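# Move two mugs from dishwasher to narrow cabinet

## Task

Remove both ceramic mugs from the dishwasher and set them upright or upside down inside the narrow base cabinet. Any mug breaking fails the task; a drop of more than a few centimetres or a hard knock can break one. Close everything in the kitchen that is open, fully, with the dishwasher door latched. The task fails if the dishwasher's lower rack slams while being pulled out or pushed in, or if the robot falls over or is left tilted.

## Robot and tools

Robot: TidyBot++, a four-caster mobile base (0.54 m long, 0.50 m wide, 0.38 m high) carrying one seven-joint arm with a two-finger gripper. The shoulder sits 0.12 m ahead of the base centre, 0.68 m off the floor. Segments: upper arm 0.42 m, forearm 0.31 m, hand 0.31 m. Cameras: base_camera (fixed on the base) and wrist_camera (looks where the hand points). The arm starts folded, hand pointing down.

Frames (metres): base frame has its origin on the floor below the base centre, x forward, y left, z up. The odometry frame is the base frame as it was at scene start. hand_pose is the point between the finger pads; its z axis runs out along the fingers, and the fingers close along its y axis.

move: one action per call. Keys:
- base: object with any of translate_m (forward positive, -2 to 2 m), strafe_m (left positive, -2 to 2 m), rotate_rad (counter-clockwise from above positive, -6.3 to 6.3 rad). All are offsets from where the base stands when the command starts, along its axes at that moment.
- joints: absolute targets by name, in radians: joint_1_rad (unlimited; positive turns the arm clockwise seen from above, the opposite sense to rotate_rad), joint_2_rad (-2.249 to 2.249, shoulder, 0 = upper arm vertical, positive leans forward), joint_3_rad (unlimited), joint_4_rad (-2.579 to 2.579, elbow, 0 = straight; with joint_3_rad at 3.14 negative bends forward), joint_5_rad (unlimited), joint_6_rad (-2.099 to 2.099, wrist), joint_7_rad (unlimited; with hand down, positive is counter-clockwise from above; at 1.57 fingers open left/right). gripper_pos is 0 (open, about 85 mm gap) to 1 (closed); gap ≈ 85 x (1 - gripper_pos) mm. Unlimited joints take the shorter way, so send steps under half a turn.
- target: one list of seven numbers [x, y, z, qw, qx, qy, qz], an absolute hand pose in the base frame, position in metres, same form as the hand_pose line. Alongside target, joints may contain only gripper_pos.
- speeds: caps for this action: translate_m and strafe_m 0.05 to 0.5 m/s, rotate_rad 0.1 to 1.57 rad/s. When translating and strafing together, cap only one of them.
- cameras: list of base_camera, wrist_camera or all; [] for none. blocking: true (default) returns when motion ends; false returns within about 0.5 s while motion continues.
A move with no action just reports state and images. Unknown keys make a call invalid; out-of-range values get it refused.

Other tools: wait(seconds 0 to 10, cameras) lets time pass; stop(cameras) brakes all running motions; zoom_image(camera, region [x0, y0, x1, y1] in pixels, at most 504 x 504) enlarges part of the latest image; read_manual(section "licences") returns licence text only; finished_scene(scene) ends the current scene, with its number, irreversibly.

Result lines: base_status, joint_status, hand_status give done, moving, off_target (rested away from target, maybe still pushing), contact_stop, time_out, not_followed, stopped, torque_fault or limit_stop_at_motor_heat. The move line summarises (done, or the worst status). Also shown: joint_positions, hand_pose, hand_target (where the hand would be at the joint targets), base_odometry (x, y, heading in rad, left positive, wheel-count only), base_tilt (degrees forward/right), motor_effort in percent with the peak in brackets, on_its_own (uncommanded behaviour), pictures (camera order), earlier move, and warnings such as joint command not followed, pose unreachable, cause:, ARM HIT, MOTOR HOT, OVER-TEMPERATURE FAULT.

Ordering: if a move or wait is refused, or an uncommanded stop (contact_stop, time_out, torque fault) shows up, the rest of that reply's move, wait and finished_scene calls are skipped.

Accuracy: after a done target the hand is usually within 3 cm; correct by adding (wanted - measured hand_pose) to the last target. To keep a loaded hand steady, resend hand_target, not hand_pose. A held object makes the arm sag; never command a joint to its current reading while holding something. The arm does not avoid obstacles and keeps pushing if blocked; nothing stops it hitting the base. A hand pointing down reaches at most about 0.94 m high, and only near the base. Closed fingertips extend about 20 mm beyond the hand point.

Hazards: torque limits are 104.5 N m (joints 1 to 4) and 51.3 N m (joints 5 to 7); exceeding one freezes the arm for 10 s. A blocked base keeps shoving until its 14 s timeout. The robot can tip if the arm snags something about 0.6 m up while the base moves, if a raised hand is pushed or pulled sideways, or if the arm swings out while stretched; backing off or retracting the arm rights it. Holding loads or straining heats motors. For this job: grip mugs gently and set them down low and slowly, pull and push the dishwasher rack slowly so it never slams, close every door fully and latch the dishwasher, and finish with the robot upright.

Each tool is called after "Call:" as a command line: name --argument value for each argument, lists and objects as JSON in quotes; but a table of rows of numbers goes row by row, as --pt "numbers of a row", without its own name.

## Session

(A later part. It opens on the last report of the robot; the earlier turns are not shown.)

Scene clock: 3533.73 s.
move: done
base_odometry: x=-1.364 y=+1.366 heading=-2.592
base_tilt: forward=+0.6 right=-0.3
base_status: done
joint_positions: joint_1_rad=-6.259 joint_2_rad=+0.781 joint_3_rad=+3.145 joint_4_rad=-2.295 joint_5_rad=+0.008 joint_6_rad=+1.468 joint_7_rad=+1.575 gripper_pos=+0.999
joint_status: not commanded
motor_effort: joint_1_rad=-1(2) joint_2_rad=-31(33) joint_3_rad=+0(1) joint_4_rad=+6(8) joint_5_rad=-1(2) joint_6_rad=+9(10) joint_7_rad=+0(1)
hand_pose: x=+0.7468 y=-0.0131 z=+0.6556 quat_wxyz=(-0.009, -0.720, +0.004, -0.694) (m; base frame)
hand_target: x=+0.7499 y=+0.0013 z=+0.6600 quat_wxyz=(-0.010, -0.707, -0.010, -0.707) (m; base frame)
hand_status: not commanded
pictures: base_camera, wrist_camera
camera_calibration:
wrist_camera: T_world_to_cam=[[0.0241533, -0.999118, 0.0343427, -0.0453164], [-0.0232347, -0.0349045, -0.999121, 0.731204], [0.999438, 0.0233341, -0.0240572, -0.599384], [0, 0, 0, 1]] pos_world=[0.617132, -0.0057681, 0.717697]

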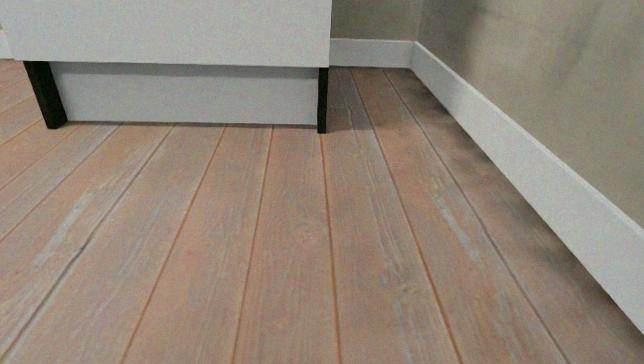

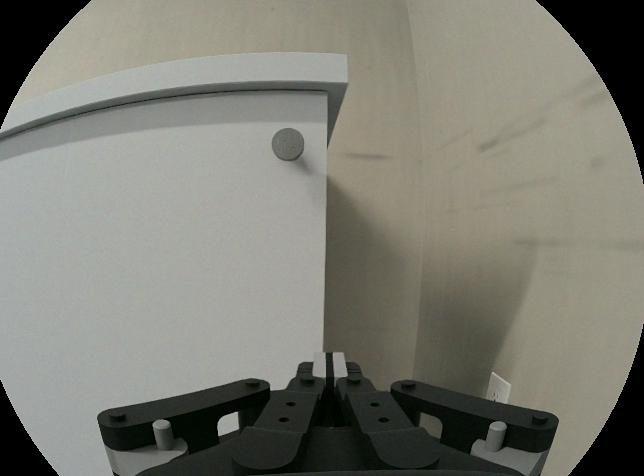

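Call:
zoom_image --camera "wrist_camera" --region '[230, 330, 430, 476]'

Call:
zoom_image --camera "wrist_camera" --region '[250, 60, 370, 180]'

Call:
zoom_image --camera "wrist_camera" --region '[0, 60, 200, 200]'

Call:
zoom_image --camera "base_camera" --region '[270, 40, 370, 140]'

Scaled by 2.520.

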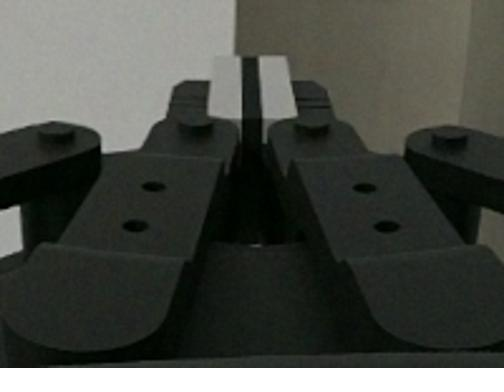

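Scaled by 4.200.

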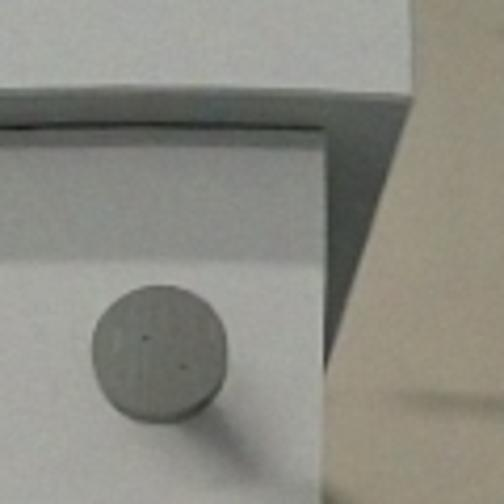

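Scaled by 2.520.

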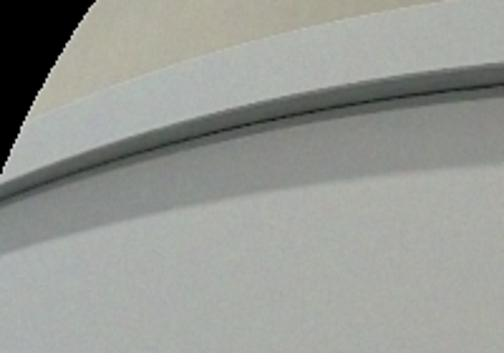

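Scaled by 5.040.

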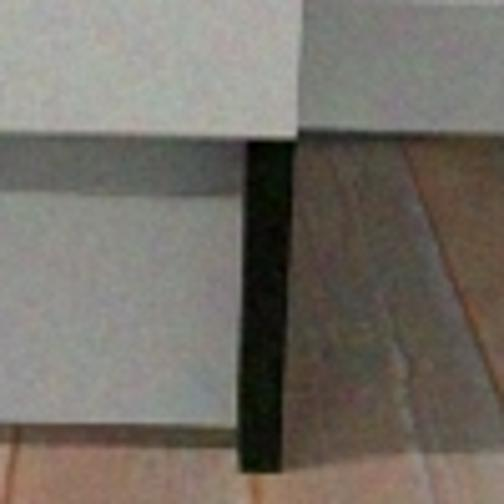

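Call:
move --base '{"translate_m": 0.15, "strafe_m": 0.10}' --speeds '{"translate_m": 0.15}' --cameras '["wrist_camera"]'

Scene clock: 3569.80 s.
move: done
base_odometry: x=-1.440 y=+1.203 heading=-2.593
base_tilt: forward=+0.5 right=-0.3
base_status: done
joint_positions: joint_1_rad=-6.265 joint_2_rad=+0.781 joint_3_rad=+3.145 joint_4_rad=-2.294 joint_5_rad=+0.008 joint_6_rad=+1.469 joint_7_rad=+1.575 gripper_pos=+0.999
joint_status: not commanded
motor_effort: joint_1_rad=-1(4) joint_2_rad=-31(32) joint_3_rad=+0(2) joint_4_rad=+7(8) joint_5_rad=-2(3) joint_6_rad=+9(10) joint_7_rad=+0(1)
hand_pose: x=+0.7471 y=-0.0094 z=+0.6557 quat_wxyz=(-0.007, -0.720, +0.002, -0.694) (m; base frame)
hand_target: x=+0.7499 y=+0.0013 z=+0.6600 quat_wxyz=(-0.010, -0.707, -0.010, -0.707) (m; base frame)
hand_status: not commanded
pictures: wrist_camera
camera_calibration:
wrist_camera: T_world_to_cam=[[0.0300261, -0.998956, 0.0344278, -0.0461021], [-0.0223255, -0.035105, -0.999134, 0.730859], [0.9993, 0.0292314, -0.0233563, -0.60004], [0, 0, 0, 1]] pos_world=[0.617321, -0.00285711, 0.717798]

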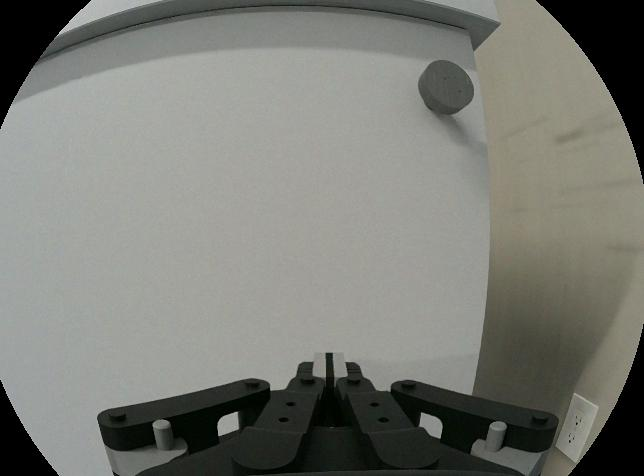

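Call:
move --base '{"translate_m": 0.03}' --speeds '{"translate_m": 0.06}' --cameras '["wrist_camera"]'

Call:
move --base '{"translate_m": 0.02}' --speeds '{"translate_m": 0.06}' --cameras '["wrist_camera"]'

Call:
move --base '{"translate_m": 0.02}' --speeds '{"translate_m": 0.06}' --cameras '["wrist_camera"]'

Scene clock: 3573.20 s.
move: done
base_odometry: x=-1.465 y=+1.187 heading=-2.592
base_tilt: forward=+0.6 right=-0.3
base_status: done
joint_positions: joint_1_rad=-6.265 joint_2_rad=+0.782 joint_3_rad=+3.145 joint_4_rad=-2.294 joint_5_rad=+0.008 joint_6_rad=+1.469 joint_7_rad=+1.575 gripper_pos=+0.999
joint_status: not commanded
motor_effort: joint_1_rad=-1(3) joint_2_rad=-31(33) joint_3_rad=-1(1) joint_4_rad=+7(8) joint_5_rad=-1(2) joint_6_rad=+8(10) joint_7_rad=+0(1)
hand_pose: x=+0.7473 y=-0.0093 z=+0.6556 quat_wxyz=(-0.007, -0.720, +0.002, -0.694) (m; base frame)
hand_target: x=+0.7499 y=+0.0013 z=+0.6600 quat_wxyz=(-0.010, -0.707, -0.010, -0.707) (m; base frame)
hand_status: not commanded
pictures: wrist_camera
camera_calibration:
wrist_camera: T_world_to_cam=[[0.0302156, -0.99895, 0.0344324, -0.0461212], [-0.0220188, -0.035105, -0.999141, 0.730483], [0.999301, 0.0294314, -0.0230564, -0.600462], [0, 0, 0, 1]] pos_world=[0.61752, -0.00275676, 0.717599]

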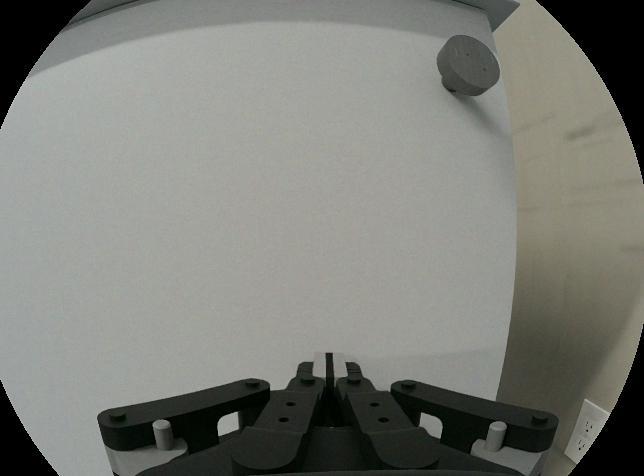

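Scene clock: 3574.10 s.
move: done
base_odometry: x=-1.482 y=+1.176 heading=-2.592
base_tilt: forward=+0.5 right=-0.3
base_status: done
joint_positions: joint_1_rad=-6.265 joint_2_rad=+0.782 joint_3_rad=+3.145 joint_4_rad=-2.328 joint_5_rad=+0.008 joint_6_rad=+1.493 joint_7_rad=+1.575 gripper_pos=+0.999
joint_status: not commanded
motor_effort: joint_1_rad=-1(2) joint_2_rad=-28(32) joint_3_rad=+0(1) joint_4_rad=+14(16) joint_5_rad=-1(2) joint_6_rad=+8(10) joint_7_rad=+0(1)
hand_pose: x=+0.7362 y=-0.0090 z=+0.6516 quat_wxyz=(-0.007, -0.723, +0.002, -0.690) (m; base frame)
hand_target: x=+0.7499 y=+0.0013 z=+0.6600 quat_wxyz=(-0.010, -0.707, -0.010, -0.707) (m; base frame)
hand_status: not commanded
pictures: wrist_camera
camera_calibration:
wrist_camera: T_world_to_cam=[[0.030576, -0.998964, 0.0337014, -0.045119], [-0.0329217, -0.0347054, -0.998855, 0.734164], [0.99899, 0.0294315, -0.0339488, -0.582192], [0, 0, 0, 1]] pos_world=[0.607153, -0.00245802, 0.715079]

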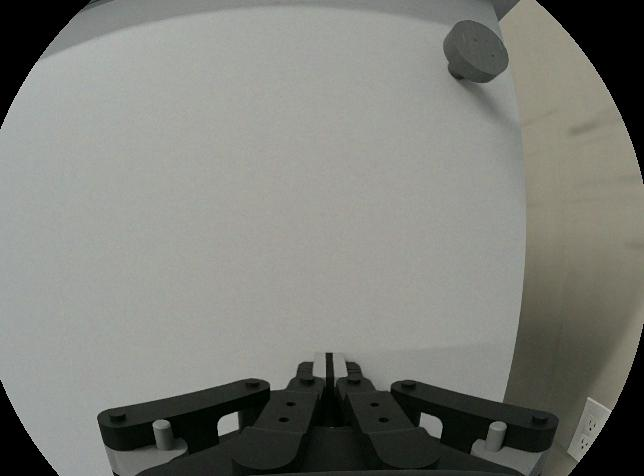

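Scene clock: 3575.00 s.
move: done
base_odometry: x=-1.498 y=+1.166 heading=-2.592
base_tilt: forward=+0.5 right=-0.3
base_status: done
joint_positions: joint_1_rad=-6.265 joint_2_rad=+0.767 joint_3_rad=+3.146 joint_4_rad=-2.387 joint_5_rad=+0.008 joint_6_rad=+1.522 joint_7_rad=+1.575 gripper_pos=+0.999
joint_status: not commanded
motor_effort: joint_1_rad=-5(6) joint_2_rad=-24(31) joint_3_rad=-3(3) joint_4_rad=+23(28) joint_5_rad=+3(3) joint_6_rad=+5(9) joint_7_rad=+0(1)
hand_pose: x=+0.7177 y=-0.0088 z=+0.6511 quat_wxyz=(-0.007, -0.729, +0.002, -0.685) (m; base frame)
hand_target: x=+0.7499 y=+0.0013 z=+0.6600 quat_wxyz=(-0.010, -0.707, -0.010, -0.707) (m; base frame)
hand_status: not commanded
pictures: wrist_camera
camera_calibration:
wrist_camera: T_world_to_cam=[[0.0307534, -0.998987, 0.0328582, -0.043931], [-0.0477336, -0.0343041, -0.998271, 0.74328], [0.998387, 0.0291318, -0.0487402, -0.553662], [0, 0, 0, 1]] pos_world=[0.589599, -0.00225981, 0.716452]

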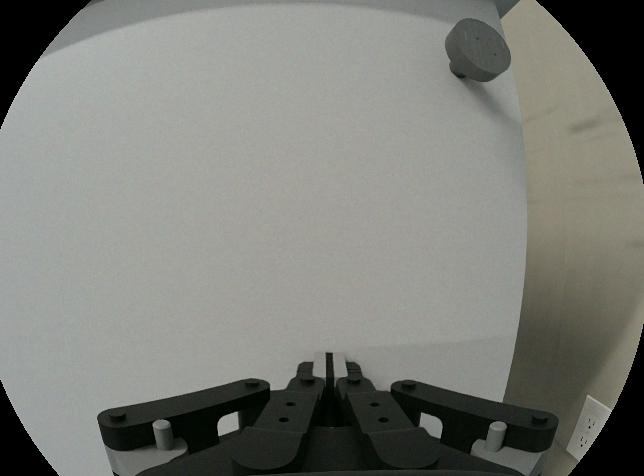

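Call:
move --base '{"translate_m": -0.06}' --speeds '{"translate_m": 0.1}' --cameras '["wrist_camera"]'

Call:
move --base '{"translate_m": -1.0}' --joints '{"joint_1_rad": 0, "joint_2_rad": -0.45, "joint_3_rad": 3.1416, "joint_4_rad": -2.44, "joint_5_rad": 0, "joint_6_rad": 0.25, "joint_7_rad": 1.6, "gripper_pos": 1}' --cameras '["wrist_camera", "base_camera"]'

Scene clock: 3580.57 s.
move: done
base_odometry: x=-1.447 y=+1.198 heading=-2.592
base_tilt: forward=+0.6 right=-0.2
base_status: done
joint_positions: joint_1_rad=-6.266 joint_2_rad=+0.794 joint_3_rad=+3.145 joint_4_rad=-2.289 joint_5_rad=+0.008 joint_6_rad=+1.519 joint_7_rad=+1.575 gripper_pos=+0.999
joint_status: not commanded
motor_effort: joint_1_rad=-1(5) joint_2_rad=-32(34) joint_3_rad=+0(3) joint_4_rad=+6(22) joint_5_rad=-2(2) joint_6_rad=+9(12) joint_7_rad=+0(1)
hand_pose: x=+0.7487 y=-0.0084 z=+0.6648 quat_wxyz=(-0.007, -0.705, +0.001, -0.709) (m; base frame)
hand_target: x=+0.7499 y=+0.0013 z=+0.6600 quat_wxyz=(-0.010, -0.707, -0.010, -0.707) (m; base frame)
hand_status: not commanded
pictures: wrist_camera
camera_calibration:
wrist_camera: T_world_to_cam=[[0.030117, -0.998883, 0.0364052, -0.0468745], [0.0203256, -0.0358021, -0.999152, 0.708057], [0.99934, 0.0308314, 0.0192246, -0.629881], [0, 0, 0, 1]] pos_world=[0.616485, -0.00205212, 0.721272]

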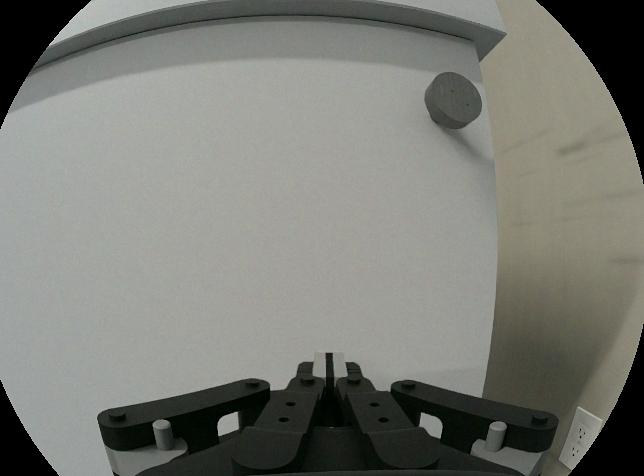

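Scene clock: 3583.67 s.
move: done
base_odometry: x=-0.594 y=+1.720 heading=-2.593
base_tilt: forward=+0.5 right=-0.4
base_status: done
joint_positions: joint_1_rad=-6.267 joint_2_rad=-0.444 joint_3_rad=+3.145 joint_4_rad=-2.433 joint_5_rad=+0.008 joint_6_rad=+0.306 joint_7_rad=+1.575 gripper_pos=+0.999
joint_status: all done
motor_effort: joint_1_rad=-1(2) joint_2_rad=-4(34) joint_3_rad=+1(2) joint_4_rad=+21(22) joint_5_rad=-1(3) joint_6_rad=+9(10) joint_7_rad=+0(1)
hand_pose: x=+0.5349 y=-0.0065 z=+0.8988 quat_wxyz=(-0.009, -0.746, +0.003, -0.666) (m; base frame)
hand_target: x=+0.5300 y=+0.0013 z=+0.8803 quat_wxyz=(-0.009, -0.764, -0.011, -0.645) (m; base frame)
hand_status: not commanded
pictures: base_camera, wrist_camera
camera_calibration:
wrist_camera: T_world_to_cam=[[0.0285483, -0.999024, 0.0337183, -0.0438047], [-0.0995091, -0.0364049, -0.99437, 1.00604], [0.994627, 0.0250323, -0.100451, -0.310669], [0, 0, 0, 1]] pos_world=[0.41036, 0.000639601, 0.970646]

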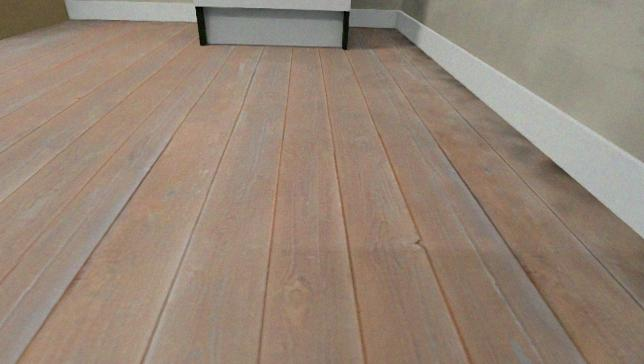

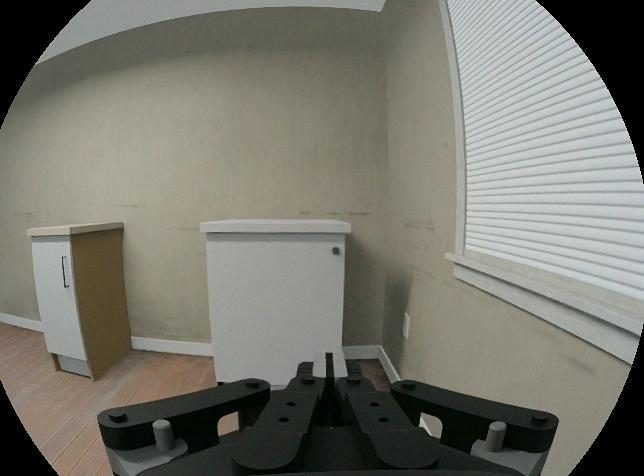

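Call:
zoom_image --camera "wrist_camera" --region '[20, 215, 140, 385]'

Call:
zoom_image --camera "wrist_camera" --region '[40, 215, 130, 290]'

Call:
zoom_image --camera "wrist_camera" --region '[40, 310, 130, 385]'

Scaled by 2.965.

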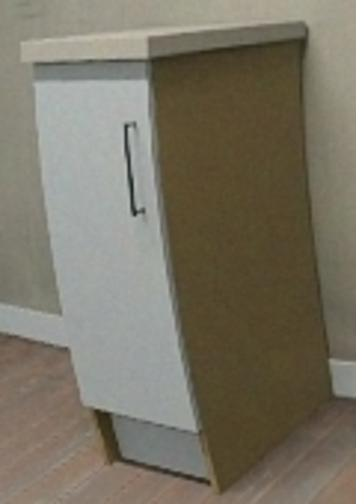

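Scaled by 5.600.

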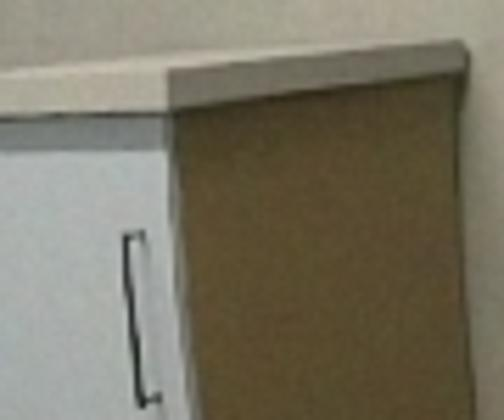

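Scaled by 5.600.

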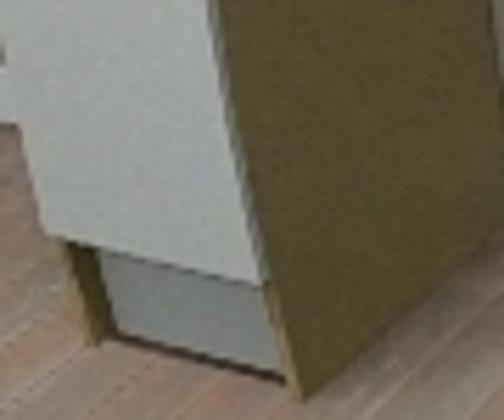

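Call:
move --joints '{"joint_1_rad": -2.65, "joint_2_rad": -0.45, "joint_3_rad": 3.1416, "joint_4_rad": -2.44, "joint_5_rad": 0, "joint_6_rad": 0.35, "joint_7_rad": 1.6, "gripper_pos": 1}' --cameras '["wrist_camera"]'

Call:
zoom_image --camera "wrist_camera" --region '[200, 100, 440, 360]'

Scene clock: 3598.53 s.
move: done
base_odometry: x=-0.594 y=+1.720 heading=-2.593
base_tilt: forward=+0.6 right=-0.3
base_status: not commanded
joint_positions: joint_1_rad=-8.907 joint_2_rad=-0.444 joint_3_rad=+3.145 joint_4_rad=-2.433 joint_5_rad=+0.008 joint_6_rad=+0.305 joint_7_rad=+1.575 gripper_pos=+0.999
joint_status: all done
motor_effort: joint_1_rad=-1(2) joint_2_rad=-4(6) joint_3_rad=+1(2) joint_4_rad=+21(22) joint_5_rad=-1(3) joint_6_rad=+9(11) joint_7_rad=+0(1)
hand_pose: x=-0.2425 y=+0.2057 z=+0.8985 quat_wxyz=(+0.642, -0.188, -0.722, -0.174) (m; base frame)
hand_target: x=-0.2472 y=+0.1946 z=+0.9112 quat_wxyz=(+0.659, -0.168, -0.712, -0.176) (m; base frame)
hand_status: not commanded
pictures: wrist_camera
camera_calibration:
wrist_camera: T_world_to_cam=[[0.455243, 0.889729, 0.0337088, -0.094536], [0.105642, -0.0163837, -0.994269, 0.981731], [-0.884078, 0.456195, -0.101451, -0.0862216], [0, 0, 0, 1]] pos_world=[-0.136901, 0.13953, 0.970544]

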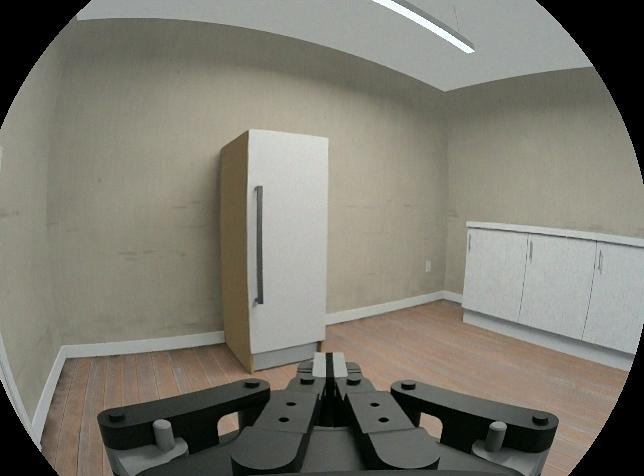

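Scaled by 1.938.

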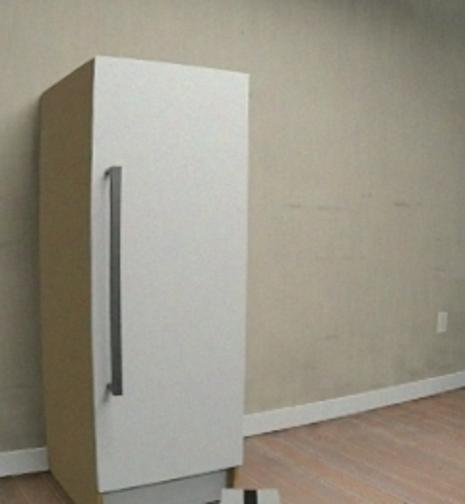

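Call:
zoom_image --camera "wrist_camera" --region '[210, 120, 290, 200]'

Call:
zoom_image --camera "wrist_camera" --region '[215, 300, 295, 380]'

Call:
zoom_image --camera "wrist_camera" --region '[440, 210, 644, 380]'

Scaled by 6.300.

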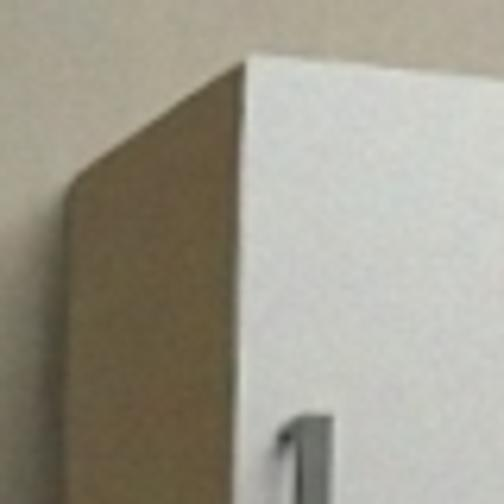

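Scaled by 6.300.

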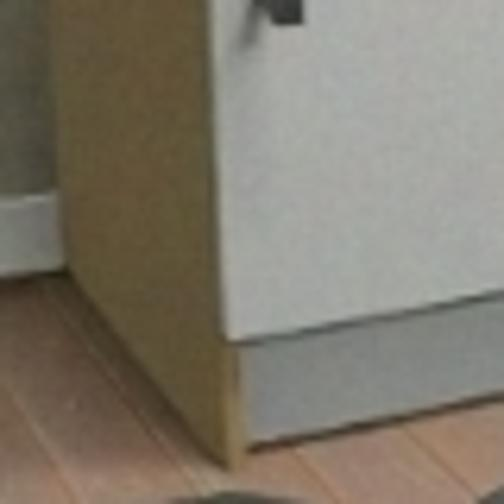

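Scaled by 2.471.

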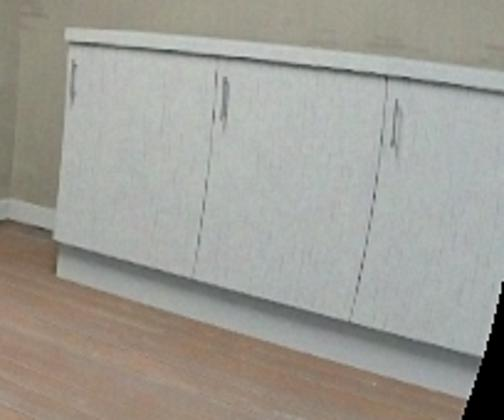

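Call:
move --joints '{"joint_1_rad": -1.45, "joint_2_rad": -0.45, "joint_3_rad": 3.1416, "joint_4_rad": -2.44, "joint_5_rad": 0, "joint_6_rad": 0.35, "joint_7_rad": 1.6, "gripper_pos": 1}' --cameras '["wrist_camera"]'

Call:
zoom_image --camera "wrist_camera" --region '[200, 180, 440, 340]'

Scene clock: 3607.80 s.
move: done
base_odometry: x=-0.594 y=+1.720 heading=-2.593
base_tilt: forward=+0.5 right=-0.3
base_status: not commanded
joint_positions: joint_1_rad=-7.760 joint_2_rad=-0.444 joint_3_rad=+3.145 joint_4_rad=-2.433 joint_5_rad=+0.008 joint_6_rad=+0.305 joint_7_rad=+1.575 gripper_pos=+0.999
joint_status: all done
motor_effort: joint_1_rad=-1(2) joint_2_rad=-4(5) joint_3_rad=+1(2) joint_4_rad=+21(22) joint_5_rad=-2(3) joint_6_rad=+9(11) joint_7_rad=+0(1)
hand_pose: x=+0.1579 y=+0.4141 z=+0.8985 quat_wxyz=(+0.445, -0.550, -0.505, -0.495) (m; base frame)
hand_target: x=+0.1676 y=+0.4118 z=+0.9112 quat_wxyz=(+0.445, -0.540, -0.493, -0.517) (m; base frame)
hand_status: not commanded
pictures: wrist_camera
camera_calibration:
wrist_camera: T_world_to_cam=[[0.998216, -0.0492906, 0.0336886, -0.159148], [0.0284674, -0.103041, -0.99427, 0.990908], [0.0524795, 0.993455, -0.101454, -0.197603], [0, 0, 0, 1]] pos_world=[0.141025, 0.290569, 0.970544]

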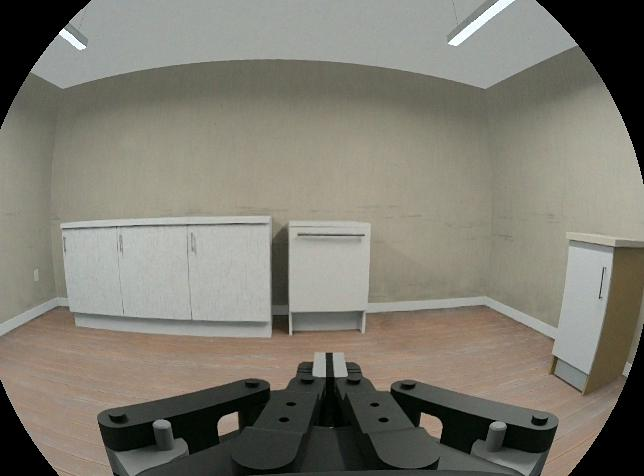

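Scaled by 2.100.

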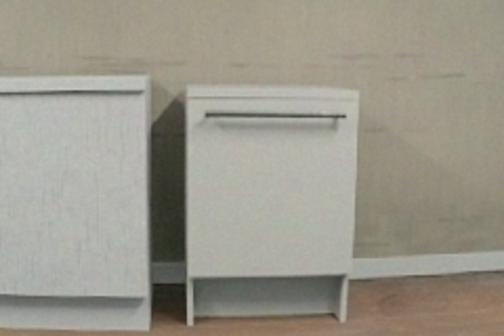

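Call:
zoom_image --camera "wrist_camera" --region '[50, 200, 290, 350]'

Call:
zoom_image --camera "wrist_camera" --region '[540, 220, 644, 400]'

Scaled by 2.100.

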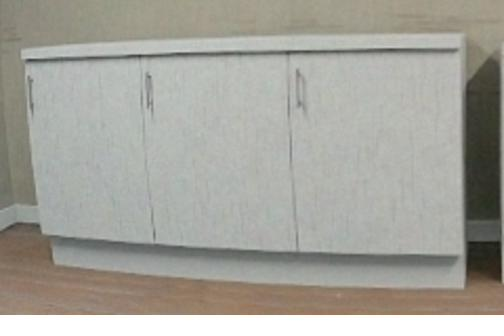

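Scaled by 2.800.

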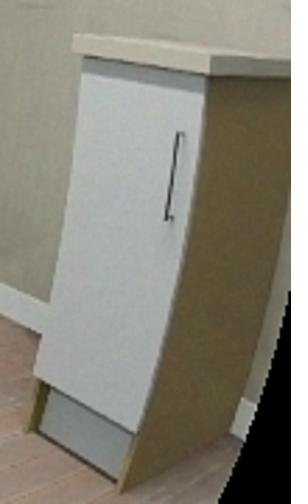

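Call:
finished_scene --scene 1

The scene is finished: the task was done.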